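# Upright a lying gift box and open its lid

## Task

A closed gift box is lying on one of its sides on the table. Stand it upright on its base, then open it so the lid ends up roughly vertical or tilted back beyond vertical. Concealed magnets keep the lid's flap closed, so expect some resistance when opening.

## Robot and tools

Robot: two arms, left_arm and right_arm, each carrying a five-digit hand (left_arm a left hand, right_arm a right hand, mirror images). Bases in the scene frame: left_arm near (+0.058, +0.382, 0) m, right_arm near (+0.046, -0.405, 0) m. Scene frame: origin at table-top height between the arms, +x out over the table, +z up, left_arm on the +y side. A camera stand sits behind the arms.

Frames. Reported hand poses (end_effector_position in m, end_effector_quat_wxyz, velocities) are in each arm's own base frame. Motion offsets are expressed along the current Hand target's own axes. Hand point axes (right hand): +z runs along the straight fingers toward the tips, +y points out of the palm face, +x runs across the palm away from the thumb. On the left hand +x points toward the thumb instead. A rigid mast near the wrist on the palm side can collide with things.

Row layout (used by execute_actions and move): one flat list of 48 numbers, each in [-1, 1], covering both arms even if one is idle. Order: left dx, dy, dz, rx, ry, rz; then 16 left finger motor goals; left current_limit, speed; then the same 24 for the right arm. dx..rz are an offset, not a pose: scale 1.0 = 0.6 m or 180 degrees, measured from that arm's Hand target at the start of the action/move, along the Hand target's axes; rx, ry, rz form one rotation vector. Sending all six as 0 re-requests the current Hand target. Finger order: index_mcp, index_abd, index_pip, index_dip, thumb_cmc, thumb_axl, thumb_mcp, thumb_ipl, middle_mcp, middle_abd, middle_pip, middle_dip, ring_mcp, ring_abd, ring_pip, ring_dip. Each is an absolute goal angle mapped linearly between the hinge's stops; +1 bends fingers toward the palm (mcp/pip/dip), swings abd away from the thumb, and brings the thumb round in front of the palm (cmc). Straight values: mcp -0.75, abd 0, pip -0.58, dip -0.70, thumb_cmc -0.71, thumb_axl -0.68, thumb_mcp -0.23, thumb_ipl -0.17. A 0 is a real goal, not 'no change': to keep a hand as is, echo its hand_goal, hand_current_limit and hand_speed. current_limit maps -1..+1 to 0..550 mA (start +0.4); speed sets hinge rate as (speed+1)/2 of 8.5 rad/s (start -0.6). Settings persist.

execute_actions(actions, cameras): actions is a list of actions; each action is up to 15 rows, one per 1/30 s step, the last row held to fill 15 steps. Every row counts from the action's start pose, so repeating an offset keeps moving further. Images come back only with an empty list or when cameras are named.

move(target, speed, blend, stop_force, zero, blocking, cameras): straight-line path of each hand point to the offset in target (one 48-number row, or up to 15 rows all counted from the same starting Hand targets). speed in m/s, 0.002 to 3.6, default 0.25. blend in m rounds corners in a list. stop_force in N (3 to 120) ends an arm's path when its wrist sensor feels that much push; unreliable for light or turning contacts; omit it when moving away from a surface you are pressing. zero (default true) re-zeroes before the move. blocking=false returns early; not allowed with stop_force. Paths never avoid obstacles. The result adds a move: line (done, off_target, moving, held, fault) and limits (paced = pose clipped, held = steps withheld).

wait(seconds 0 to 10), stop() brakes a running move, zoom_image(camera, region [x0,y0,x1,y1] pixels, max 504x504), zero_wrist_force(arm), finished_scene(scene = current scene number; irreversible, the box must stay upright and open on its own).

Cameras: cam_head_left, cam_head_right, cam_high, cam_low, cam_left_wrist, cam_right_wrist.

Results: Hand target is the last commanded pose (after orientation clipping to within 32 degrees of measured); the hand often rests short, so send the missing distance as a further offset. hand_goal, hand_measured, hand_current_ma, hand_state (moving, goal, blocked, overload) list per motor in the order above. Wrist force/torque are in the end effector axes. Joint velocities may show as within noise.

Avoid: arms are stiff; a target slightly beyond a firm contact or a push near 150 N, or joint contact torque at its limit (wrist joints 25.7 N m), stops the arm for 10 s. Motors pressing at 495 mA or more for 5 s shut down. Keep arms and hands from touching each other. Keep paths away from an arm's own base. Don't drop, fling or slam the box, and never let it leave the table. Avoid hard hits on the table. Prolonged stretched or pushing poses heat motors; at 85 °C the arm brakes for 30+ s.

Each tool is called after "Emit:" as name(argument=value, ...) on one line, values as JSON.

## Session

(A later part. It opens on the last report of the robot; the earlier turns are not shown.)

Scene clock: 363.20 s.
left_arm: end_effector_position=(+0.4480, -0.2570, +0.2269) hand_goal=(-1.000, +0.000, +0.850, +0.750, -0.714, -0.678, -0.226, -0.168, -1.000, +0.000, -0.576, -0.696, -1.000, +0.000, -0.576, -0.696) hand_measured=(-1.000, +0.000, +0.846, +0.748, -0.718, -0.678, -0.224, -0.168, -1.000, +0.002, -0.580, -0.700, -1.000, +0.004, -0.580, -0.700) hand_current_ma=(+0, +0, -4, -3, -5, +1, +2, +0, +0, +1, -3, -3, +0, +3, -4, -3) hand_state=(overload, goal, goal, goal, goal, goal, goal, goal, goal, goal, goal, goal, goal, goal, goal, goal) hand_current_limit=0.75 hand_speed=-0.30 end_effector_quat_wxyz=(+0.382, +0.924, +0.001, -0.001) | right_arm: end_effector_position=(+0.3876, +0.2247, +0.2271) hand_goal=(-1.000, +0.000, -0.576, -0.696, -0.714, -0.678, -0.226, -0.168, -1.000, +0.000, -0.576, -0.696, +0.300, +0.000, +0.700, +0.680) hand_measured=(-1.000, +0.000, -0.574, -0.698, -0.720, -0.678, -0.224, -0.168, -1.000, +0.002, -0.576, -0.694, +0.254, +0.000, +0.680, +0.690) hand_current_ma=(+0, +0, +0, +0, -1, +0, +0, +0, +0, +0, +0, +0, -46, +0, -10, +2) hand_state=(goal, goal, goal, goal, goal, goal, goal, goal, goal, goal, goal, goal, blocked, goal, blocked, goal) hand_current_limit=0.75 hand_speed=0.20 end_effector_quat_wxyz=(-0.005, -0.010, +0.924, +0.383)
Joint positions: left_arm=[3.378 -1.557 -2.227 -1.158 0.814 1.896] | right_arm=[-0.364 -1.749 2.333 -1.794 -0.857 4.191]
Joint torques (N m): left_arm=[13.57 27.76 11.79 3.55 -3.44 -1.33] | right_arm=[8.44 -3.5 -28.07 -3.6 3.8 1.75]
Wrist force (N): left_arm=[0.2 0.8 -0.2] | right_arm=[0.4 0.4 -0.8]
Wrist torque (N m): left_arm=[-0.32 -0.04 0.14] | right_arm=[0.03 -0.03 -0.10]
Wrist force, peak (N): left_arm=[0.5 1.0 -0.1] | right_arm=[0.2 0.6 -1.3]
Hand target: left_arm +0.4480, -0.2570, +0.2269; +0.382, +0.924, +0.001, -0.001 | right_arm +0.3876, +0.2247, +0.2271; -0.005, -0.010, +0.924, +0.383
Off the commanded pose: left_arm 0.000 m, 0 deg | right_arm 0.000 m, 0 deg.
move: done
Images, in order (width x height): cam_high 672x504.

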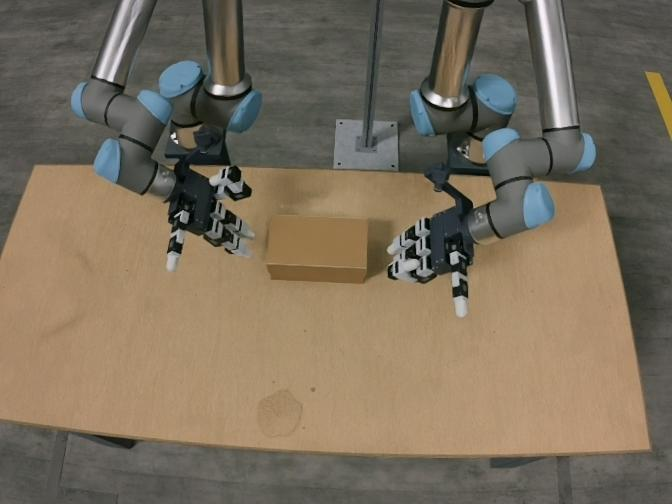

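Emit:
move(target=[0,0,0,0,0,0,-1,0,0.85,0.75,-0.714,-0.678,-0.226,-0.168,-1,0,-0.576,-0.696,-1,0,-0.576,-0.696,0.75,-0.3,0,0.0683,0.0683,0,0,0,-1,0,-0.576,-0.696,-0.714,-0.678,-0.226,-0.168,-1,0,-0.576,-0.696,0.3,0,0.7,0.68,0.75,0.2], speed=0.05)

Emit:
move(target=[0,0.0707,0.0707,0,0,0,-1,0,0.85,0.75,-0.714,-0.678,-0.226,-0.168,-1,0,-0.576,-0.696,-1,0,-0.576,-0.696,0.75,-0.3,0,0,0,0,0,0,-1,0,-0.576,-0.696,-0.714,-0.678,-0.226,-0.168,-1,0,-0.576,-0.696,0.3,0,0.7,0.68,0.75,0.2], speed=0.04, stop_force=5, cameras=["cam_high"])

Emit:
zoom_image(camera="cam_high", region=[200, 160, 440, 320])

Scene clock: 371.57 s.
left_arm: end_effector_position=(+0.4480, -0.2570, +0.2269) hand_goal=(-1.000, +0.000, +0.850, +0.750, -0.714, -0.678, -0.226, -0.168, -1.000, +0.000, -0.576, -0.696, -1.000, +0.000, -0.576, -0.696) hand_measured=(-1.000, +0.000, +0.846, +0.748, -0.718, -0.678, -0.224, -0.168, -1.000, +0.002, -0.580, -0.700, -1.000, +0.004, -0.580, -0.700) hand_current_ma=(+0, +0, -4, -3, -5, +1, +2, +0, +0, +1, -3, -3, +0, +3, -4, -3) hand_state=(overload, goal, goal, goal, goal, goal, goal, goal, goal, goal, goal, goal, goal, goal, goal, goal) hand_current_limit=0.75 hand_speed=-0.30 end_effector_quat_wxyz=(+0.382, +0.924, +0.001, -0.001) | right_arm: end_effector_position=(+0.3863, +0.2826, +0.2271) hand_goal=(-1.000, +0.000, -0.576, -0.696, -0.714, -0.678, -0.226, -0.168, -1.000, +0.000, -0.576, -0.696, +0.300, +0.000, +0.700, +0.680) hand_measured=(-1.000, +0.000, -0.576, -0.698, -0.720, -0.678, -0.224, -0.168, -1.000, +0.002, -0.578, -0.694, +0.254, +0.000, +0.680, +0.690) hand_current_ma=(+0, +0, +0, +0, -1, +0, +0, +0, +0, +0, +0, +0, -46, +0, -10, +2) hand_state=(goal, goal, goal, goal, goal, goal, goal, goal, goal, goal, goal, goal, blocked, goal, blocked, goal) hand_current_limit=0.75 hand_speed=0.20 end_effector_quat_wxyz=(-0.005, -0.010, +0.924, +0.383)
Joint positions: left_arm=[3.378 -1.557 -2.227 -1.158 0.814 1.896] | right_arm=[-0.205 -1.725 2.355 -1.979 -0.811 4.397]
Joint torques (N m): left_arm=[10.75 27.52 10.19 3.75 -3.43 -1.2] | right_arm=[8.26 -3.65 -11.73 -3.99 4.13 2.11]
Wrist force (N): left_arm=[0.6 0.6 0.0] | right_arm=[0.1 -0.4 -1.6]
Wrist torque (N m): left_arm=[-0.36 -0.07 0.17] | right_arm=[-0.03 0.08 -0.16]
Wrist force, peak (N): left_arm=[0.5 1.1 -0.2] | right_arm=[0.8 0.0 -1.7]
Hand target: left_arm +0.4480, -0.2570, +0.2269; +0.382, +0.924, +0.001, -0.001 | right_arm +0.3863, +0.2826, +0.2271; -0.005, -0.010, +0.924, +0.383
Off the commanded pose: left_arm 0.000 m, 0 deg | right_arm 0.000 m, 0 deg.
move: done

Scene clock: 373.63 s.
left_arm: end_effector_position=(+0.4479, -0.2905, +0.2269) hand_goal=(-1.000, +0.000, +0.850, +0.750, -0.714, -0.678, -0.226, -0.168, -1.000, +0.000, -0.576, -0.696, -1.000, +0.000, -0.576, -0.696) hand_measured=(-1.000, +0.000, +0.846, +0.748, -0.718, -0.678, -0.224, -0.168, -1.000, -0.002, -0.580, -0.700, -1.000, +0.000, -0.580, -0.700) hand_current_ma=(+0, +0, -4, -3, -5, +1, +2, +0, +0, -2, -5, -4, +0, +0, -5, -4) hand_state=(overload, goal, goal, goal, goal, goal, goal, goal, goal, goal, goal, goal, goal, goal, goal, goal) hand_current_limit=0.75 hand_speed=-0.30 end_effector_quat_wxyz=(+0.382, +0.924, +0.001, -0.001) | right_arm: end_effector_position=(+0.3863, +0.2826, +0.2271) hand_goal=(-1.000, +0.000, -0.576, -0.696, -0.714, -0.678, -0.226, -0.168, -1.000, +0.000, -0.576, -0.696, +0.300, +0.000, +0.700, +0.680) hand_measured=(-1.000, +0.002, -0.584, -0.698, -0.720, -0.678, -0.224, -0.168, -1.000, +0.004, -0.584, -0.696, +0.254, +0.000, +0.680, +0.690) hand_current_ma=(+0, +0, -2, +0, -1, +0, +0, +0, +0, +0, -2, +0, -46, +0, -10, +2) hand_state=(goal, goal, goal, goal, goal, goal, goal, goal, goal, goal, goal, goal, blocked, goal, blocked, goal) hand_current_limit=0.75 hand_speed=0.20 end_effector_quat_wxyz=(-0.005, -0.010, +0.924, +0.383)
Joint positions: left_arm=[3.297 -1.577 -2.231 -1.059 0.799 1.787] | right_arm=[-0.204 -1.725 2.355 -1.979 -0.811 4.397]
Joint torques (N m): left_arm=[12.83 29.02 15.47 1.06 1.23 1.32] | right_arm=[8.6 -3.11 -12.74 -1.73 3.83 1.62]
Wrist force (N): left_arm=[0.3 0.8 -0.3] | right_arm=[0.1 -0.2 -1.5]
Wrist torque (N m): left_arm=[-0.30 -0.04 -0.07] | right_arm=[0.00 0.05 -0.15]
Wrist force, peak (N): left_arm=[1.0 0.0 -9.3] | right_arm=[1.0 -0.4 -5.4]
Hand target: left_arm +0.4479, -0.2905, +0.2269; +0.382, +0.924, +0.001, -0.001 (not the last commanded pose) | right_arm +0.3863, +0.2826, +0.2271; -0.005, -0.010, +0.924, +0.383
Off the commanded pose: left_arm 0.027 m, 0 deg | right_arm 0.000 m, 0 deg.
move: contact (left_arm)
Images, in order (width x height): cam_high 672x504.

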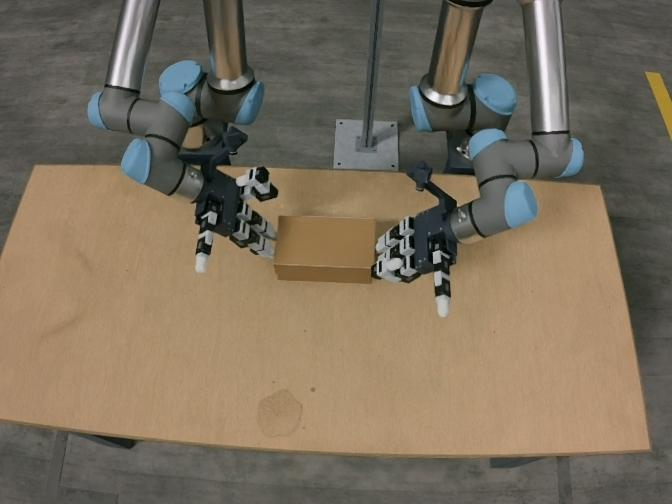

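Scaled by 2.100 from the camera's 672x504 image, which has a finer 960x720 frame.

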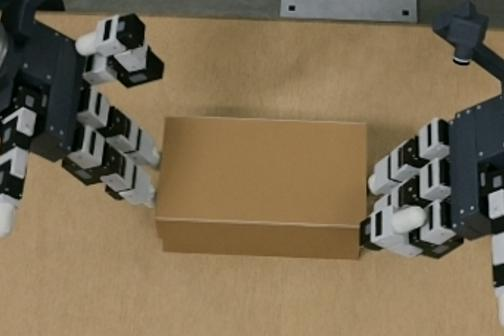

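Emit:
move(target=[0,0.007,0.007,0,0,0,-1,0,0.85,0.75,-0.714,-0.678,-0.226,-0.168,-1,0,-0.576,-0.696,-1,0,-0.576,-0.696,0.75,-0.3,0,0.007,0.007,0,0,0,-1,0,-0.576,-0.696,-0.714,-0.678,-0.226,-0.168,-1,0,-0.576,-0.696,0.3,0,0.7,0.68,0.75,0.2], speed=0.03)

Emit:
move(target=[[-0.057,0.0138,-0.0114,0,0.0471,0.0471,-1,0,0.85,0.75,-0.714,-0.678,-0.226,-0.168,-1,0,-0.576,-0.696,-1,0,-0.576,-0.696,0.75,-0.3,0.0553,0.0015,-0.0015,0,-0.0471,-0.0471,-1,0,-0.576,-0.696,-0.714,-0.678,-0.226,-0.168,-1,0,-0.576,-0.696,0.3,0,0.7,0.68,0.75,0.2],[-0.1163,0.019,-0.0143,0,0.0943,0.0943,-1,0,0.85,0.75,-0.714,-0.678,-0.226,-0.168,-1,0,-0.576,-0.696,-1,0,-0.576,-0.696,0.75,-0.3,0.1098,-0.0049,0.0049,0,-0.0943,-0.0943,-1,0,-0.576,-0.696,-0.714,-0.678,-0.226,-0.168,-1,0,-0.576,-0.696,0.3,0,0.7,0.68,0.75,0.2],[-0.1755,0.0153,-0.0082,0,0.1414,0.1414,-1,0,0.85,0.75,-0.714,-0.678,-0.226,-0.168,-1,0,-0.576,-0.696,-1,0,-0.576,-0.696,0.75,-0.3,0.1269,-0.0097,0.0097,0,-0.11,-0.11,-1,0,-0.576,-0.696,-0.714,-0.678,-0.226,-0.168,-1,0,-0.576,-0.696,0.3,0,0.7,0.68,0.75,0.2],[-0.218,0.006,0.001,0,0.175,0.175,-1,0,0.85,0.75,-0.714,-0.678,-0.226,-0.168,-1,0,-0.576,-0.696,-1,0,-0.576,-0.696,0.75,-0.3,0.1269,-0.0097,0.0097,0,-0.11,-0.11,-1,0,-0.576,-0.696,-0.714,-0.678,-0.226,-0.168,-1,0,-0.576,-0.696,0.3,0,0.7,0.68,0.75,0.2]], speed=0.06, blend=0.01, cameras=["cam_high", "cam_low"])

Emit:
zoom_image(camera="cam_low", region=[400, 170, 560, 290])

Emit:
zoom_image(camera="cam_high", region=[200, 160, 440, 320])

Scene clock: 385.17 s.
left_arm: end_effector_position=(+0.4479, -0.2963, +0.2269) hand_goal=(-1.000, +0.000, +0.850, +0.750, -0.714, -0.678, -0.226, -0.168, -1.000, +0.000, -0.576, -0.696, -1.000, +0.000, -0.576, -0.696) hand_measured=(-1.000, +0.000, +0.846, +0.748, -0.718, -0.678, -0.224, -0.168, -1.000, -0.002, -0.626, -0.720, -1.000, +0.000, -0.626, -0.720) hand_current_ma=(+0, +0, -4, -3, -5, +1, +2, +0, +0, -1, -125, -50, +0, +0, -125, -49) hand_state=(overload, goal, goal, goal, goal, goal, goal, goal, goal, goal, blocked, blocked, goal, goal, blocked, blocked) hand_current_limit=0.75 hand_speed=-0.30 end_effector_quat_wxyz=(+0.382, +0.924, +0.001, -0.001) | right_arm: end_effector_position=(+0.3862, +0.2885, +0.2271) hand_goal=(-1.000, +0.000, -0.576, -0.696, -0.714, -0.678, -0.226, -0.168, -1.000, +0.000, -0.576, -0.696, +0.300, +0.000, +0.700, +0.680) hand_measured=(-1.000, +0.002, -0.630, -0.714, -0.720, -0.678, -0.224, -0.168, -1.000, +0.004, -0.630, -0.714, +0.254, +0.000, +0.680, +0.690) hand_current_ma=(+0, +0, -57, -9, -1, +0, +0, +0, +0, +0, -58, -7, -46, +0, -10, +2) hand_state=(goal, goal, blocked, goal, goal, goal, goal, goal, goal, goal, blocked, goal, blocked, goal, blocked, goal) hand_current_limit=0.75 hand_speed=0.20 end_effector_quat_wxyz=(-0.005, -0.010, +0.924, +0.383)
Joint positions: left_arm=[3.283 -1.582 -2.231 -1.041 0.797 1.767] | right_arm=[-0.188 -1.72 2.356 -2 -0.807 4.419]
Joint torques (N m): left_arm=[-21.84 7.53 20.62 2.73 -4.83 -1.05] | right_arm=[14.74 0.14 -4.97 -2.13 5.3 2.12]
Wrist force (N): left_arm=[0.4 -1.7 -21.0] | right_arm=[0.6 -2.8 -19.2]
Wrist torque (N m): left_arm=[2.32 -1.01 0.26] | right_arm=[2.23 0.05 -0.10]
Wrist force, peak (N): left_arm=[0.4 -1.7 -21.0] | right_arm=[0.5 -2.2 -19.7]
Hand target: left_arm +0.4479, -0.2964, +0.2269; +0.382, +0.924, +0.001, -0.001 | right_arm +0.3862, +0.2886, +0.2271; -0.005, -0.010, +0.924, +0.383
Off the commanded pose: left_arm 0.000 m, 0 deg | right_arm 0.000 m, 0 deg.
move: done

Scene clock: 392.27 s.
left_arm: end_effector_position=(+0.3171, -0.2996, +0.2294) hand_goal=(-1.000, +0.000, +0.850, +0.750, -0.714, -0.678, -0.226, -0.168, -1.000, +0.000, -0.576, -0.696, -1.000, +0.000, -0.576, -0.696) hand_measured=(-1.000, +0.000, +0.846, +0.748, -0.718, -0.678, -0.224, -0.168, -1.000, -0.038, -0.634, -0.730, -1.000, +0.006, -0.640, -0.736) hand_current_ma=(+0, +0, -4, -3, -5, +1, +2, +0, +0, -74, -153, -76, -1, +6, -180, -96) hand_state=(overload, goal, goal, goal, goal, goal, goal, goal, goal, blocked, blocked, blocked, goal, goal, blocked, blocked) hand_current_limit=0.75 hand_speed=-0.30 end_effector_quat_wxyz=(+0.354, +0.856, -0.144, +0.349) | right_arm: end_effector_position=(+0.3100, +0.2869, +0.2189) hand_goal=(-1.000, +0.000, -0.576, -0.696, -0.714, -0.678, -0.226, -0.168, -1.000, +0.000, -0.576, -0.696, +0.300, +0.000, +0.700, +0.680) hand_measured=(-1.000, +0.004, -0.642, -0.728, -0.720, -0.678, -0.224, -0.168, -1.000, +0.018, -0.640, -0.720, +0.254, +0.000, +0.680, +0.690) hand_current_ma=(+0, +0, -81, -22, -1, +0, +0, +0, +0, +7, -77, -12, -46, +0, -10, +2) hand_state=(goal, goal, blocked, blocked, goal, goal, goal, goal, goal, goal, blocked, blocked, blocked, goal, blocked, goal) hand_current_limit=0.75 hand_speed=0.20 end_effector_quat_wxyz=(+0.219, -0.102, +0.895, +0.374)
Joint positions: left_arm=[3.4 -1.405 -2.814 0.039 0.628 1.887] | right_arm=[-0.301 -1.974 2.73 -2.469 -0.683 4.252]
Joint torques (N m): left_arm=[9.52 -1.83 2.72 4.08 -5.56 -1.27] | right_arm=[-6.06 -11.02 -10.17 -3.8 5.23 -1.76]
Wrist force (N): left_arm=[3.2 -6.2 -6.4] | right_arm=[0.9 -5.4 -7.0]
Wrist torque (N m): left_arm=[1.04 -0.23 0.47] | right_arm=[1.12 0.03 -0.10]
Wrist force, peak (N): left_arm=[1.0 -1.4 -22.3] | right_arm=[0.6 -2.4 -20.1]
Hand target: left_arm +0.3171, -0.2996, +0.2294; +0.354, +0.856, -0.144, +0.349 | right_arm +0.3100, +0.2869, +0.2189; +0.219, -0.102, +0.895, +0.374
Off the commanded pose: left_arm 0.000 m, 0 deg | right_arm 0.000 m, 0 deg.
move: done
Images, in order (width x height): cam_high 672x504, cam_low 672x504.

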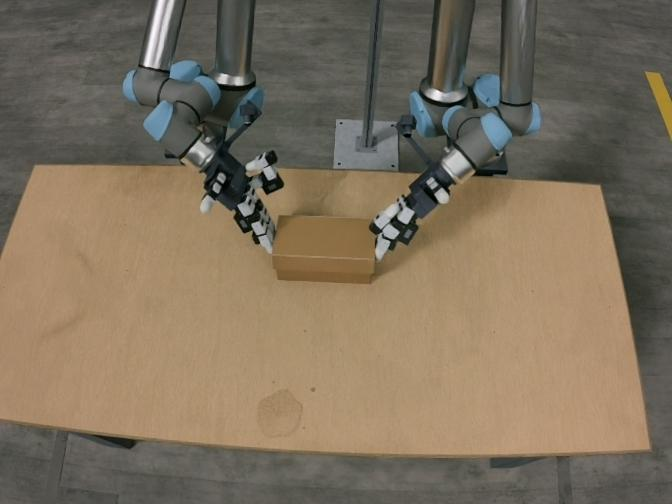

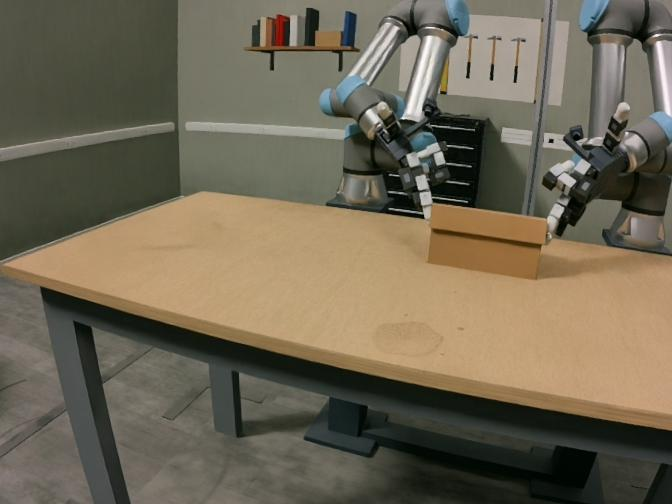

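Scaled by 3.150 from the camera's 672x504 image, which has a finer 960x720 frame.

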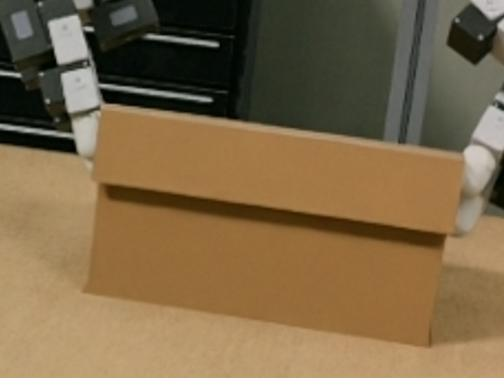

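Scaled by 2.100 from the camera's 672x504 image, which has a finer 960x720 frame.

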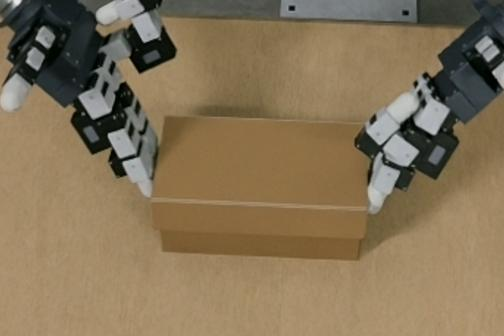

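Emit:
move(target=[0,0.0059,0.0059,0,0,0,-1,0,0.85,0.75,-0.714,-0.678,-0.226,-0.168,-1,0,-0.576,-0.696,-1,0,-1,-0.696,0.75,-0.3,0,0.0059,0.0059,0,0,0,-1,0,-0.576,-0.696,-0.714,-0.678,-0.226,-0.168,-1,0,-1,-0.696,0.3,0,0.7,0.68,0.75,-0.3], speed=0.02, cameras=["cam_low"])

Emit:
zoom_image(camera="cam_low", region=[400, 170, 560, 290])

Scene clock: 397.47 s.
left_arm: end_effector_position=(+0.3171, -0.3046, +0.2294) hand_goal=(-1.000, +0.000, +0.850, +0.750, -0.714, -0.678, -0.226, -0.168, -1.000, +0.000, -0.576, -0.696, -1.000, +0.000, -1.000, -0.696) hand_measured=(-1.000, +0.000, +0.846, +0.748, -0.718, -0.678, -0.224, -0.168, -1.002, -0.002, -0.680, -0.748, -1.000, +0.006, -0.998, -0.700) hand_current_ma=(+0, +0, -4, -3, -5, +1, +2, +0, -1, -1, -343, -138, +0, +6, +3, -3) hand_state=(overload, goal, goal, goal, goal, goal, goal, goal, goal, goal, blocked, blocked, goal, goal, goal, goal) hand_current_limit=0.75 hand_speed=-0.30 end_effector_quat_wxyz=(+0.354, +0.856, -0.144, +0.349) | right_arm: end_effector_position=(+0.3099, +0.2918, +0.2189) hand_goal=(-1.000, +0.000, -0.576, -0.696, -0.714, -0.678, -0.226, -0.168, -1.000, +0.000, -1.000, -0.696, +0.300, +0.000, +0.700, +0.680) hand_measured=(-1.002, -0.014, -0.676, -0.736, -0.720, -0.678, -0.224, -0.168, -1.000, +0.006, -0.996, -0.698, +0.254, +0.000, +0.680, +0.690) hand_current_ma=(+0, -4, -177, -33, -1, +0, +0, +0, +0, +1, +0, +0, -46, +0, -10, +2) hand_state=(goal, goal, blocked, blocked, goal, goal, goal, goal, goal, goal, goal, goal, blocked, goal, blocked, goal) hand_current_limit=0.75 hand_speed=-0.30 end_effector_quat_wxyz=(+0.219, -0.102, +0.895, +0.374)
Joint positions: left_arm=[3.376 -1.432 -2.809 0.09 0.641 1.852] | right_arm=[-0.279 -1.956 2.731 -2.515 -0.686 4.286]
Joint torques (N m): left_arm=[-20.83 0.15 18.64 3.73 -1.54 -1.05] | right_arm=[12.54 8.7 -5.12 -2.4 -0.66 1.88]
Wrist force (N): left_arm=[2.4 -8.5 -7.8] | right_arm=[-0.6 -0.9 -17.0]
Wrist torque (N m): left_arm=[1.29 -0.09 0.44] | right_arm=[2.05 -0.54 -0.34]
Wrist force, peak (N): left_arm=[2.4 -8.6 -8.2] | right_arm=[-0.2 -1.4 -17.1]
Hand target: left_arm +0.3171, -0.3046, +0.2294; +0.354, +0.856, -0.144, +0.349 | right_arm +0.3099, +0.2919, +0.2189; +0.219, -0.102, +0.895, +0.374
Off the commanded pose: left_arm 0.000 m, 0 deg | right_arm 0.000 m, 0 deg.
move: done
Images, in order (width x height): cam_low 672x504.

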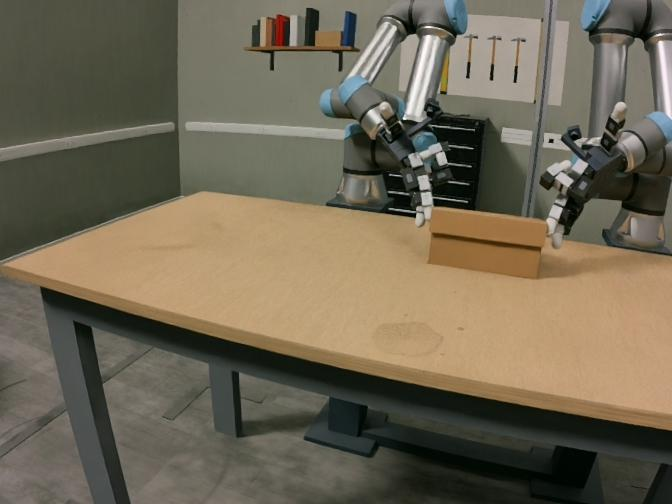

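Scaled by 3.150 from the camera's 672x504 image, which has a finer 960x720 frame.

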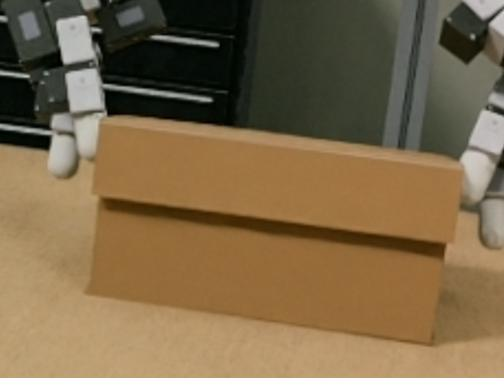

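Emit:
move(target=[[0.0883,0.0227,-0.0227,0,-0.057,-0.057,-1,0,0.85,0.75,-0.714,-0.678,-0.226,-0.168,-1,0,-0.576,-0.696,-1,0,-1,-0.696,0.75,-0.3,-0.0433,0.0404,-0.0404,0,0.0314,0.0314,-1,0,-0.576,-0.696,-0.714,-0.678,-0.226,-0.168,-1,0,-1,-0.696,0.3,0,0.7,0.68,0.75,-0.3],[0.1535,0.03,-0.03,0,-0.1159,-0.1159,-1,0,0.85,0.75,-0.714,-0.678,-0.226,-0.168,-1,0,-0.576,-0.696,-1,0,-1,-0.696,0.75,-0.3,-0.0817,0.0696,-0.0696,0,0.0707,0.0707,-1,0,-0.576,-0.696,-0.714,-0.678,-0.226,-0.168,-1,0,-1,-0.696,0.3,0,0.7,0.68,0.75,-0.3]], speed=0.05, blend=0.01, cameras=["cam_low"])

Emit:
zoom_image(camera="cam_low", region=[380, 130, 580, 290])

Scene clock: 423.00 s.
left_arm: end_effector_position=(+0.3651, -0.3046, +0.3120) hand_goal=(-1.000, +0.000, +0.850, +0.750, -0.714, -0.678, -0.226, -0.168, -1.000, +0.000, -0.576, -0.696, -1.000, +0.000, -1.000, -0.696) hand_measured=(-1.000, +0.000, +0.846, +0.748, -0.718, -0.678, -0.224, -0.168, -1.002, -0.002, -0.676, -0.748, -1.000, +0.006, -0.998, -0.700) hand_current_ma=(+0, +0, -4, -3, -5, +1, +2, +0, -1, -1, -320, -138, +0, +5, +3, -3) hand_state=(overload, goal, goal, goal, goal, goal, goal, goal, goal, goal, blocked, blocked, goal, goal, goal, goal) hand_current_limit=0.75 hand_speed=-0.30 end_effector_quat_wxyz=(+0.379, +0.916, -0.049, +0.120) | right_arm: end_effector_position=(+0.3255, +0.2922, +0.2941) hand_goal=(-1.000, +0.000, -0.576, -0.696, -0.714, -0.678, -0.226, -0.168, -1.000, +0.000, -1.000, -0.696, +0.300, +0.000, +0.700, +0.680) hand_measured=(-1.002, +0.014, -0.682, -0.744, -0.720, -0.678, -0.224, -0.168, -1.000, +0.004, -0.996, -0.698, +0.254, +0.000, +0.680, +0.690) hand_current_ma=(+0, +4, -193, -48, -1, +0, +0, +0, +0, +0, +0, +0, -46, +0, -10, +2) hand_state=(goal, goal, blocked, blocked, goal, goal, goal, goal, goal, goal, goal, goal, blocked, goal, blocked, goal) hand_current_limit=0.75 hand_speed=-0.30 end_effector_quat_wxyz=(+0.076, -0.043, +0.920, +0.382)
Joint positions: left_arm=[3.307 -1.189 -2.375 -1.054 0.758 1.803] | right_arm=[-0.23 -2.058 2.42 -1.85 -0.774 4.353]
Joint torques (N m): left_arm=[-17.16 -1.31 29.43 1.35 -0.11 -1.14] | right_arm=[10.75 5.99 -30.74 -1.09 0.32 1.71]
Wrist force (N): left_arm=[1.9 -3.6 -3.2] | right_arm=[0.6 -5.3 -3.1]
Wrist torque (N m): left_arm=[0.29 -0.14 0.38] | right_arm=[0.53 0.00 -0.10]
Wrist force, peak (N): left_arm=[2.3 -8.8 -8.2] | right_arm=[0.1 -1.1 -17.6]
Hand target: left_arm +0.3651, -0.3046, +0.3120; +0.379, +0.916, -0.049, +0.120 | right_arm +0.3255, +0.2922, +0.2941; +0.076, -0.043, +0.920, +0.382
Off the commanded pose: left_arm 0.000 m, 0 deg | right_arm 0.000 m, 0 deg.
move: done
Images, in order (width x height): cam_low 672x504.

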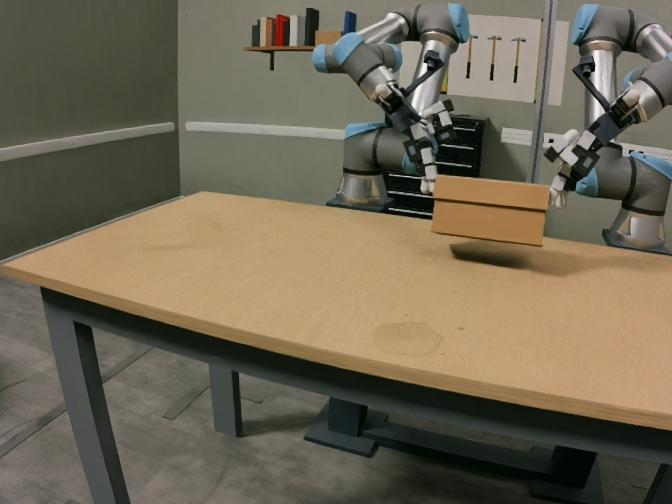

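Scaled by 2.520 from the camera's 672x504 image, which has a finer 960x720 frame.

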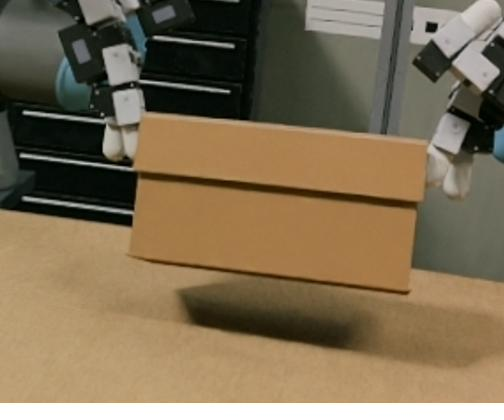

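Emit:
move(target=[-0.0222,-0.0586,0.0586,0,0,0,-1,0,0.85,0.75,-0.714,-0.678,-0.226,-0.168,-1,0,-0.576,-0.696,-1,0,-1,-0.696,0.75,-0.3,0.0149,-0.0598,0.0598,0,0,0,-1,0,-0.576,-0.696,-0.714,-0.678,-0.226,-0.168,-1,0,-1,-0.696,0.3,0,0.7,0.68,0.75,-0.3], speed=0.04, cameras=["cam_low", "cam_high"])

Emit:
zoom_image(camera="cam_low", region=[380, 150, 580, 290])

Emit:
zoom_image(camera="cam_high", region=[200, 160, 440, 320])

Scene clock: 435.33 s.
left_arm: end_effector_position=(+0.3651, -0.3045, +0.2605) hand_goal=(-1.000, +0.000, +0.850, +0.750, -0.714, -0.678, -0.226, -0.168, -1.000, +0.000, -0.576, -0.696, -1.000, +0.000, -1.000, -0.696) hand_measured=(-1.000, +0.000, +0.846, +0.748, -0.718, -0.678, -0.224, -0.168, -1.002, -0.002, -0.674, -0.748, -1.000, +0.006, -0.998, -0.700) hand_current_ma=(+0, +0, -4, -3, -5, +1, +2, +0, -1, -2, -317, -137, +0, +5, +3, -3) hand_state=(overload, goal, goal, goal, goal, goal, goal, goal, goal, goal, blocked, blocked, goal, goal, goal, goal) hand_current_limit=0.75 hand_speed=-0.30 end_effector_quat_wxyz=(+0.379, +0.916, -0.049, +0.120) | right_arm: end_effector_position=(+0.3255, +0.2922, +0.2426) hand_goal=(-1.000, +0.000, -0.576, -0.696, -0.714, -0.678, -0.226, -0.168, -1.000, +0.000, -1.000, -0.696, +0.300, +0.000, +0.700, +0.680) hand_measured=(-1.000, +0.006, -0.680, -0.740, -0.720, -0.678, -0.224, -0.168, -1.000, +0.004, -0.996, -0.698, +0.254, +0.000, +0.680, +0.690) hand_current_ma=(+0, +1, -191, -41, -1, +0, +0, +0, +0, +0, +0, +0, -46, +0, -10, +2) hand_state=(goal, goal, blocked, blocked, goal, goal, goal, goal, goal, goal, goal, goal, blocked, goal, blocked, goal) hand_current_limit=0.75 hand_speed=-0.30 end_effector_quat_wxyz=(+0.076, -0.043, +0.920, +0.382)
Joint positions: left_arm=[3.307 -1.28 -2.473 -0.867 0.758 1.803] | right_arm=[-0.23 -1.972 2.525 -2.041 -0.774 4.353]
Joint torques (N m): left_arm=[-18.01 -0.06 10.93 4.11 -4.75 -1.11] | right_arm=[11.5 8.4 -8.03 -2.43 4.04 1.92]
Wrist force (N): left_arm=[1.6 -5.5 -5.5] | right_arm=[0.5 0.3 -13.2]
Wrist torque (N m): left_arm=[0.80 -0.19 0.30] | right_arm=[1.40 -0.28 -0.19]
Wrist force, peak (N): left_arm=[1.6 -5.5 -5.5] | right_arm=[0.5 0.3 -13.2]
Hand target: left_arm +0.3650, -0.3046, +0.2605; +0.379, +0.916, -0.049, +0.120 | right_arm +0.3255, +0.2922, +0.2426; +0.076, -0.043, +0.920, +0.382
Off the commanded pose: left_arm 0.000 m, 0 deg | right_arm 0.000 m, 0 deg.
move: done
Images, in order (width x height): cam_high 672x504, cam_low 672x504.

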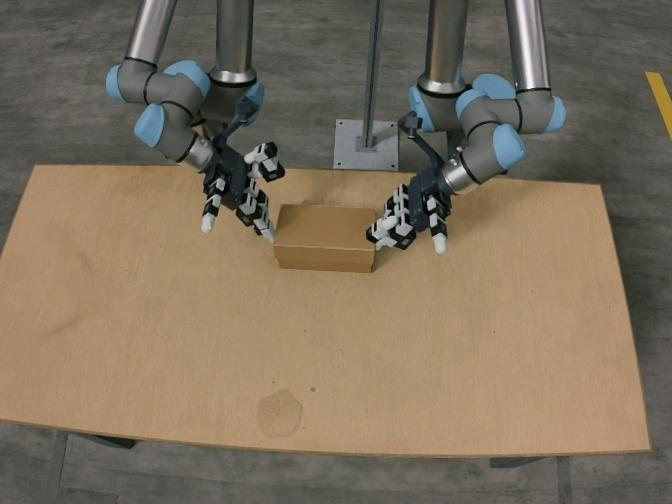

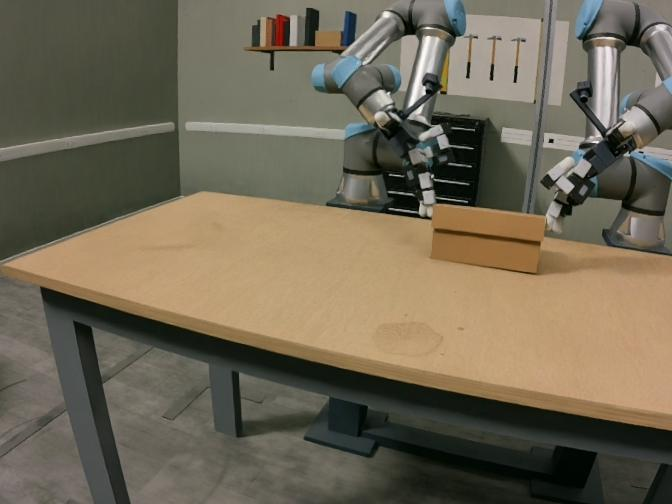

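Scaled by 2.520 from the camera's 672x504 image, which has a finer 960x720 frame.

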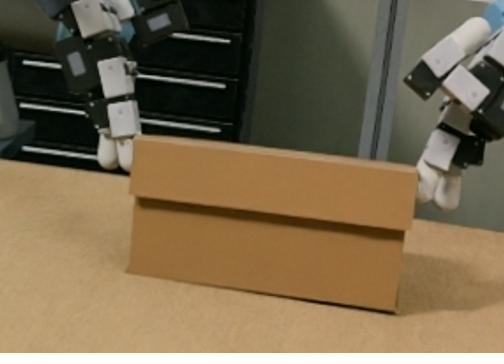

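Scaled by 2.100 from the camera's 672x504 image, which has a finer 960x720 frame.

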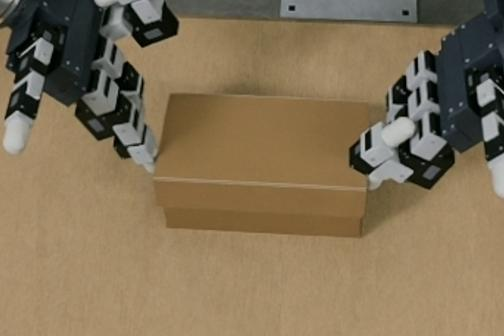

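Emit:
move(target=[0,-0.01,-0.01,0,0,0,-1,0,0.85,0.75,-0.714,-0.678,-0.226,-0.168,-1,0,-0.576,-0.696,-1,0,-1,-0.696,0.75,-0.3,0,-0.01,-0.01,0,0,0,-1,0,-0.576,-0.696,-0.714,-0.678,-0.226,-0.168,-1,0,-1,-0.696,0.3,0,0.7,0.68,0.75,-0.3], speed=0.02)

Emit:
move(target=[-0.0057,0.0385,-0.0385,0,0,0,-1,0,0.85,0.75,-0.714,-0.678,-0.226,-0.168,-1,0,-0.576,-0.696,-1,0,-1,-0.696,0.75,-0.3,0.0105,0.0381,-0.0381,0,0,0,-1,0,-0.576,-0.696,-0.714,-0.678,-0.226,-0.168,-1,0,-1,-0.696,0.3,0,0.7,0.68,0.75,-0.3], speed=0.03, cameras=["cam_low", "cam_high"])

Emit:
zoom_image(camera="cam_low", region=[380, 150, 580, 290])

Scene clock: 443.03 s.
left_arm: end_effector_position=(+0.3650, -0.2961, +0.2605) hand_goal=(-1.000, +0.000, +0.850, +0.750, -0.714, -0.678, -0.226, -0.168, -1.000, +0.000, -0.576, -0.696, -1.000, +0.000, -1.000, -0.696) hand_measured=(-1.000, +0.000, +0.846, +0.748, -0.718, -0.678, -0.224, -0.168, -1.000, +0.000, -0.594, -0.708, -1.000, +0.006, -0.998, -0.700) hand_current_ma=(+0, +0, -4, -3, -5, +1, +2, +0, +0, +0, -34, -18, +0, +5, +3, -3) hand_state=(overload, goal, goal, goal, goal, goal, goal, goal, goal, goal, goal, goal, goal, goal, goal, goal) hand_current_limit=0.75 hand_speed=-0.30 end_effector_quat_wxyz=(+0.379, +0.916, -0.049, +0.120) | right_arm: end_effector_position=(+0.3257, +0.2838, +0.2426) hand_goal=(-1.000, +0.000, -0.576, -0.696, -0.714, -0.678, -0.226, -0.168, -1.000, +0.000, -1.000, -0.696, +0.300, +0.000, +0.700, +0.680) hand_measured=(-1.000, +0.004, -0.612, -0.716, -0.720, -0.678, -0.224, -0.168, -1.000, +0.004, -0.996, -0.698, +0.254, +0.000, +0.680, +0.690) hand_current_ma=(+0, +0, -28, -9, -1, +0, +0, +0, +0, +0, +0, +0, -46, +0, -10, +2) hand_state=(goal, goal, blocked, goal, goal, goal, goal, goal, goal, goal, goal, goal, blocked, goal, blocked, goal) hand_current_limit=0.75 hand_speed=-0.30 end_effector_quat_wxyz=(+0.076, -0.043, +0.920, +0.382)
Joint positions: left_arm=[3.335 -1.266 -2.472 -0.911 0.756 1.844] | right_arm=[-0.26 -1.984 2.522 -1.995 -0.777 4.31]
Joint torques (N m): left_arm=[13.78 14.29 28.33 1.25 -3.75 1.54] | right_arm=[-9.48 -14.33 -28.52 -1.05 -1.05 -1.69]
Wrist force (N): left_arm=[1.2 0.0 -0.3] | right_arm=[0.5 -0.7 -0.7]
Wrist torque (N m): left_arm=[-0.24 -0.07 0.04] | right_arm=[0.05 0.00 -0.06]
Wrist force, peak (N): left_arm=[2.0 -5.9 -5.9] | right_arm=[0.3 -0.1 -13.3]
Hand target: left_arm +0.3650, -0.2961, +0.2605; +0.379, +0.916, -0.049, +0.120 | right_arm +0.3257, +0.2837, +0.2426; +0.076, -0.043, +0.920, +0.382
Off the commanded pose: left_arm 0.000 m, 0 deg | right_arm 0.000 m, 0 deg.
move: done

Scene clock: 444.67 s.
left_arm: end_effector_position=(+0.3533, -0.2961, +0.2912) hand_goal=(-1.000, +0.000, +0.850, +0.750, -0.714, -0.678, -0.226, -0.168, -1.000, +0.000, -0.576, -0.696, -1.000, +0.000, -1.000, -0.696) hand_measured=(-1.000, +0.000, +0.846, +0.748, -0.718, -0.678, -0.224, -0.168, -1.000, +0.000, -0.588, -0.704, -1.000, +0.006, -0.998, -0.700) hand_current_ma=(+0, +0, -4, -3, -5, +1, +2, +0, +0, +0, -19, -12, +0, +5, +3, -3) hand_state=(overload, goal, goal, goal, goal, goal, goal, goal, goal, goal, goal, goal, goal, goal, goal, goal) hand_current_limit=0.75 hand_speed=-0.30 end_effector_quat_wxyz=(+0.379, +0.916, -0.049, +0.120) | right_arm: end_effector_position=(+0.3139, +0.2835, +0.2733) hand_goal=(-1.000, +0.000, -0.576, -0.696, -0.714, -0.678, -0.226, -0.168, -1.000, +0.000, -1.000, -0.696, +0.300, +0.000, +0.700, +0.680) hand_measured=(-1.000, +0.002, -0.580, -0.698, -0.720, -0.678, -0.224, -0.168, -1.000, +0.004, -0.996, -0.698, +0.254, +0.000, +0.680, +0.690) hand_current_ma=(+0, +0, -1, +0, -1, +0, +0, +0, +0, +0, +0, +0, -46, +0, -10, +2) hand_state=(goal, goal, goal, goal, goal, goal, goal, goal, goal, goal, goal, goal, blocked, goal, blocked, goal) hand_current_limit=0.75 hand_speed=-0.30 end_effector_quat_wxyz=(+0.076, -0.043, +0.920, +0.382)
Joint positions: left_arm=[3.343 -1.167 -2.435 -1.055 0.755 1.855] | right_arm=[-0.274 -2.085 2.477 -1.835 -0.779 4.291]
Joint torques (N m): left_arm=[13.73 12.39 29.65 1.53 -2.03 1.35] | right_arm=[-9.61 -10.44 -30.02 -0.82 -1.4 -1.6]
Wrist force (N): left_arm=[1.5 0.2 -0.2] | right_arm=[0.3 0.1 -0.7]
Wrist torque (N m): left_arm=[-0.31 -0.07 0.09] | right_arm=[-0.06 0.01 -0.11]
Wrist force, peak (N): left_arm=[1.7 -0.2 -0.4] | right_arm=[0.3 -1.3 -0.6]
Hand target: left_arm +0.3533, -0.2961, +0.2912; +0.379, +0.916, -0.049, +0.120 | right_arm +0.3139, +0.2835, +0.2733; +0.076, -0.043, +0.920, +0.382
Off the commanded pose: left_arm 0.000 m, 0 deg | right_arm 0.000 m, 0 deg.
move: done
Images, in order (width x height): cam_high 672x504, cam_low 672x504.

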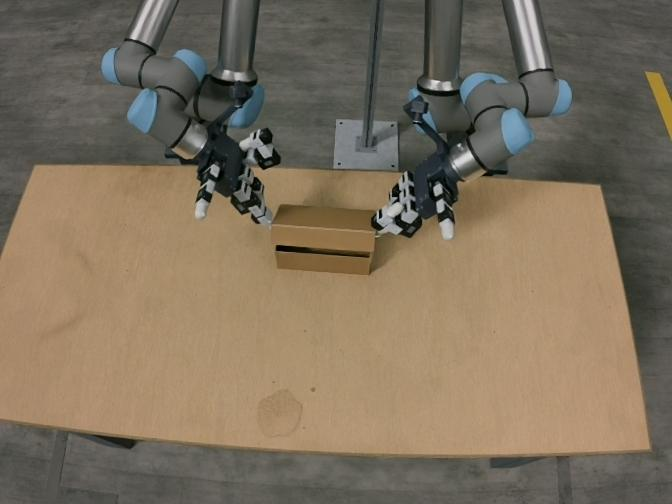

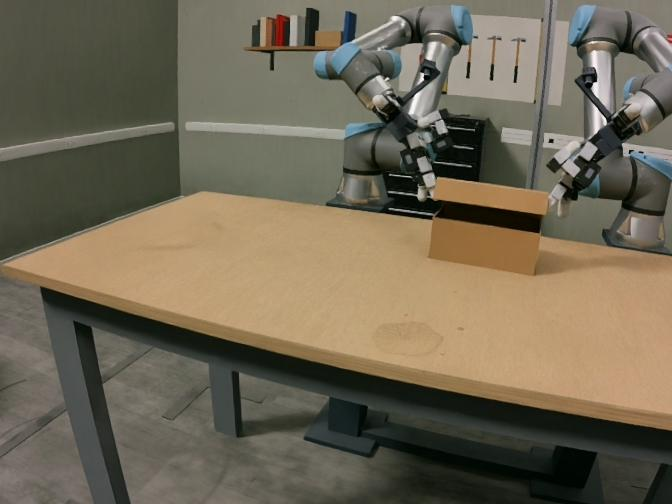

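Scaled by 2.520 from the camera's 672x504 image, which has a finer 960x720 frame.

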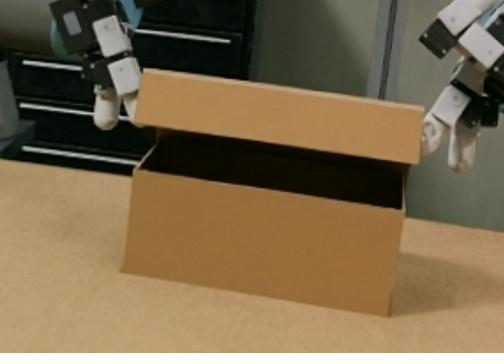

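Emit:
move(target=[[0.0052,0.0314,-0.022,0,-0.0196,-0.0196,-1,0,0.85,0.75,-0.714,-0.678,-0.226,-0.168,-1,0,-0.576,-0.696,-1,0,-1,-0.696,0.75,-0.3,-0.0018,0.035,-0.0256,0,0.0196,0.0196,-1,0,-0.576,-0.696,-0.714,-0.678,-0.226,-0.168,-1,0,-1,-0.696,0.3,0,0.7,0.68,0.75,-0.3],[-0.0003,0.0527,-0.0433,0,-0.0393,-0.0393,-1,0,0.85,0.75,-0.714,-0.678,-0.226,-0.168,-1,0,-0.576,-0.696,-1,0,-1,-0.696,0.75,-0.3,0.0057,0.059,-0.0496,0,0.0393,0.0393,-1,0,-0.576,-0.696,-0.714,-0.678,-0.226,-0.168,-1,0,-1,-0.696,0.3,0,0.7,0.68,0.75,-0.3],[-0.015,0.0666,-0.0572,0,-0.0589,-0.0589,-1,0,0.85,0.75,-0.714,-0.678,-0.226,-0.168,-1,0,-0.576,-0.696,-1,0,-1,-0.696,0.75,-0.3,0.0212,0.0752,-0.0658,0,0.0589,0.0589,-1,0,-0.576,-0.696,-0.714,-0.678,-0.226,-0.168,-1,0,-1,-0.696,0.3,0,0.7,0.68,0.75,-0.3]], speed=0.06, blend=0.01, cameras=["cam_low", "cam_high"])

Emit:
zoom_image(camera="cam_low", region=[380, 110, 580, 290])

Scene clock: 465.20 s.
left_arm: end_effector_position=(+0.3311, -0.3002, +0.3397) hand_goal=(-1.000, +0.000, +0.850, +0.750, -0.714, -0.678, -0.226, -0.168, -1.000, +0.000, -0.576, -0.696, -1.000, +0.000, -1.000, -0.696) hand_measured=(-1.000, +0.000, +0.846, +0.748, -0.718, -0.678, -0.224, -0.168, -1.000, +0.000, -0.580, -0.700, -1.000, +0.004, -0.998, -0.700) hand_current_ma=(+0, +0, -4, -3, -5, +1, +2, +0, +0, +0, -4, -4, +0, +3, +3, -3) hand_state=(overload, goal, goal, goal, goal, goal, goal, goal, goal, goal, goal, goal, goal, goal, goal, goal) hand_current_limit=0.75 hand_speed=-0.30 end_effector_quat_wxyz=(+0.382, +0.924, +0.001, -0.001) | right_arm: end_effector_position=(+0.2910, +0.2870, +0.3300) hand_goal=(-1.000, +0.000, -0.576, -0.696, -0.714, -0.678, -0.226, -0.168, -1.000, +0.000, -1.000, -0.696, +0.300, +0.000, +0.700, +0.680) hand_measured=(-1.000, -0.002, -0.582, -0.700, -0.720, -0.678, -0.224, -0.168, -1.000, +0.002, -0.996, -0.698, +0.254, +0.000, +0.680, +0.690) hand_current_ma=(+0, +0, -1, +0, -1, +0, +0, +0, +0, +0, +0, +0, -46, +0, -10, +2) hand_state=(goal, goal, goal, goal, goal, goal, goal, goal, goal, goal, goal, goal, blocked, goal, blocked, goal) hand_current_limit=0.75 hand_speed=-0.30 end_effector_quat_wxyz=(-0.045, +0.007, +0.923, +0.382)
Joint positions: left_arm=[3.327 -1.099 -2.25 -1.545 0.804 1.827] | right_arm=[-0.255 -2.129 2.271 -1.368 -0.846 4.34]
Joint torques (N m): left_arm=[13.65 10.67 30.42 1 1.09 1.35] | right_arm=[-9.26 -11.15 -32.32 -0.36 -1.37 -0.93]
Wrist force (N): left_arm=[0.4 0.6 -0.2] | right_arm=[-0.1 0.2 -1.1]
Wrist torque (N m): left_arm=[-0.26 -0.13 0.13] | right_arm=[-0.01 0.03 -0.20]
Wrist force, peak (N): left_arm=[1.1 -2.9 -3.5] | right_arm=[0.7 -4.8 -3.5]
Hand target: left_arm +0.3311, -0.3002, +0.3397; +0.382, +0.924, +0.001, -0.001 | right_arm +0.2910, +0.2870, +0.3300; -0.045, +0.007, +0.923, +0.382
Off the commanded pose: left_arm 0.000 m, 0 deg | right_arm 0.000 m, 0 deg.
move: done
Images, in order (width x height): cam_high 672x504, cam_low 672x504.

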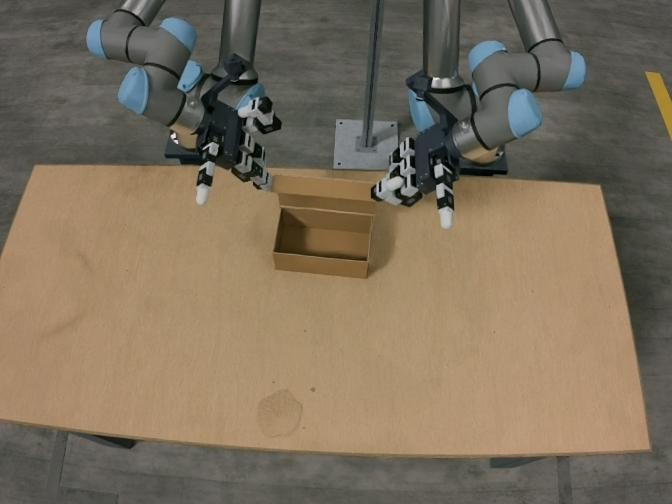

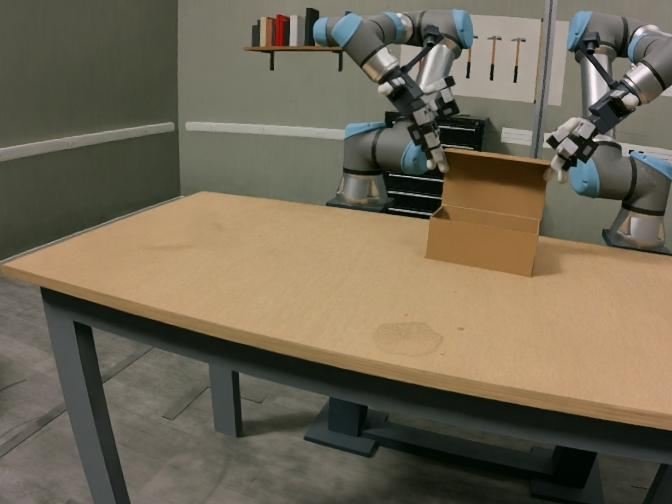

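Scaled by 2.520 from the camera's 672x504 image, which has a finer 960x720 frame.

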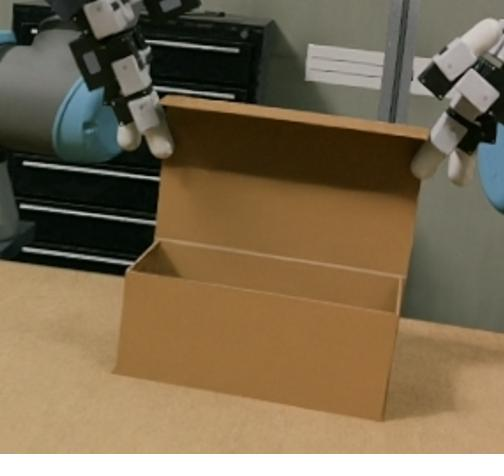

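Emit:
move(target=[-0.0917,-0.006,0.006,0,0,0,-1,0,0.85,0.75,-0.714,-0.678,-0.226,-0.168,-1,0,-0.576,-0.696,-1,0,-1,-0.696,0.75,-0.3,0.0913,-0.0115,0.0115,0,0,0,-1,0,-0.576,-0.696,-0.714,-0.678,-0.226,-0.168,-1,0,-1,-0.696,0.3,0,0.7,0.68,0.75,-0.3], speed=0.06, cameras=["cam_low", "cam_high"])

Emit:
zoom_image(camera="cam_low", region=[380, 110, 580, 290])

Scene clock: 471.03 s.
left_arm: end_effector_position=(+0.2761, -0.3003, +0.3347) hand_goal=(-1.000, +0.000, +0.850, +0.750, -0.714, -0.678, -0.226, -0.168, -1.000, +0.000, -0.576, -0.696, -1.000, +0.000, -1.000, -0.696) hand_measured=(-1.000, +0.000, +0.846, +0.748, -0.718, -0.678, -0.224, -0.168, -1.000, +0.000, -0.580, -0.700, -1.000, +0.004, -0.998, -0.700) hand_current_ma=(+0, +0, -4, -3, -5, +1, +2, +0, +0, +0, -4, -4, +0, +2, +3, -3) hand_state=(overload, goal, goal, goal, goal, goal, goal, goal, goal, goal, goal, goal, goal, goal, goal, goal) hand_current_limit=0.75 hand_speed=-0.30 end_effector_quat_wxyz=(+0.382, +0.924, +0.001, -0.001) | right_arm: end_effector_position=(+0.2356, +0.2857, +0.3251) hand_goal=(-1.000, +0.000, -0.576, -0.696, -0.714, -0.678, -0.226, -0.168, -1.000, +0.000, -1.000, -0.696, +0.300, +0.000, +0.700, +0.680) hand_measured=(-1.000, -0.002, -0.580, -0.698, -0.720, -0.678, -0.224, -0.168, -1.000, +0.002, -0.996, -0.698, +0.254, +0.000, +0.680, +0.690) hand_current_ma=(+0, +0, -1, +0, -1, +0, +0, +0, +0, +0, +0, +0, -46, +0, -10, +2) hand_state=(goal, goal, goal, goal, goal, goal, goal, goal, goal, goal, goal, goal, blocked, goal, blocked, goal) hand_current_limit=0.75 hand_speed=-0.30 end_effector_quat_wxyz=(-0.045, +0.007, +0.923, +0.382)
Joint positions: left_arm=[3.37 -0.918 -2.328 -1.689 0.812 1.886] | right_arm=[-0.331 -2.32 2.334 -1.178 -0.874 4.247]
Joint torques (N m): left_arm=[12.56 4.5 14.76 1.14 1.1 1.38] | right_arm=[-8.87 -4.16 -14.82 -0.54 -1.45 -2.1]
Wrist force (N): left_arm=[0.5 0.7 -0.3] | right_arm=[0.7 0.5 -1.2]
Wrist torque (N m): left_arm=[-0.33 -0.13 -0.02] | right_arm=[0.08 -0.05 0.01]
Wrist force, peak (N): left_arm=[0.6 0.7 -1.3] | right_arm=[-0.2 0.0 -1.9]
Hand target: left_arm +0.2761, -0.3003, +0.3347; +0.382, +0.924, +0.001, -0.001 | right_arm +0.2355, +0.2857, +0.3251; -0.045, +0.007, +0.923, +0.382
Off the commanded pose: left_arm 0.000 m, 0 deg | right_arm 0.000 m, 0 deg.
move: done
Images, in order (width x height): cam_high 672x504, cam_low 672x504.

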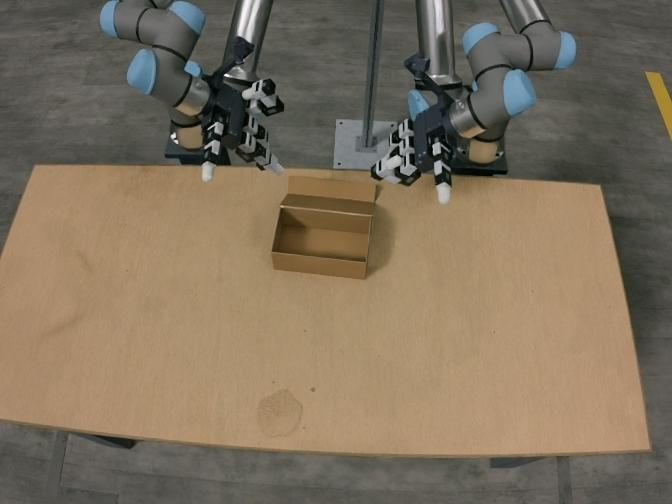

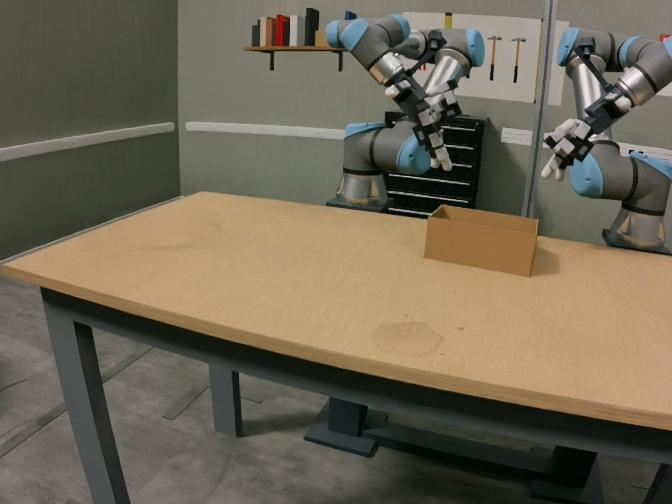

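Scaled by 2.520 from the camera's 672x504 image, which has a finer 960x720 frame.

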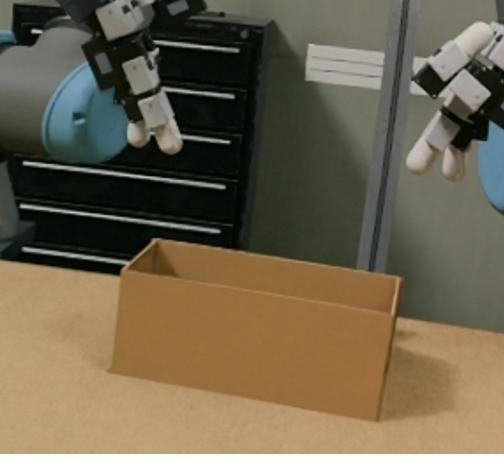

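The lid has fallen all the way back and neither hand is touching the box, so I'm ending the scene.

Emit:
finished_scene(scene=2)

The scene is finished: the task was done.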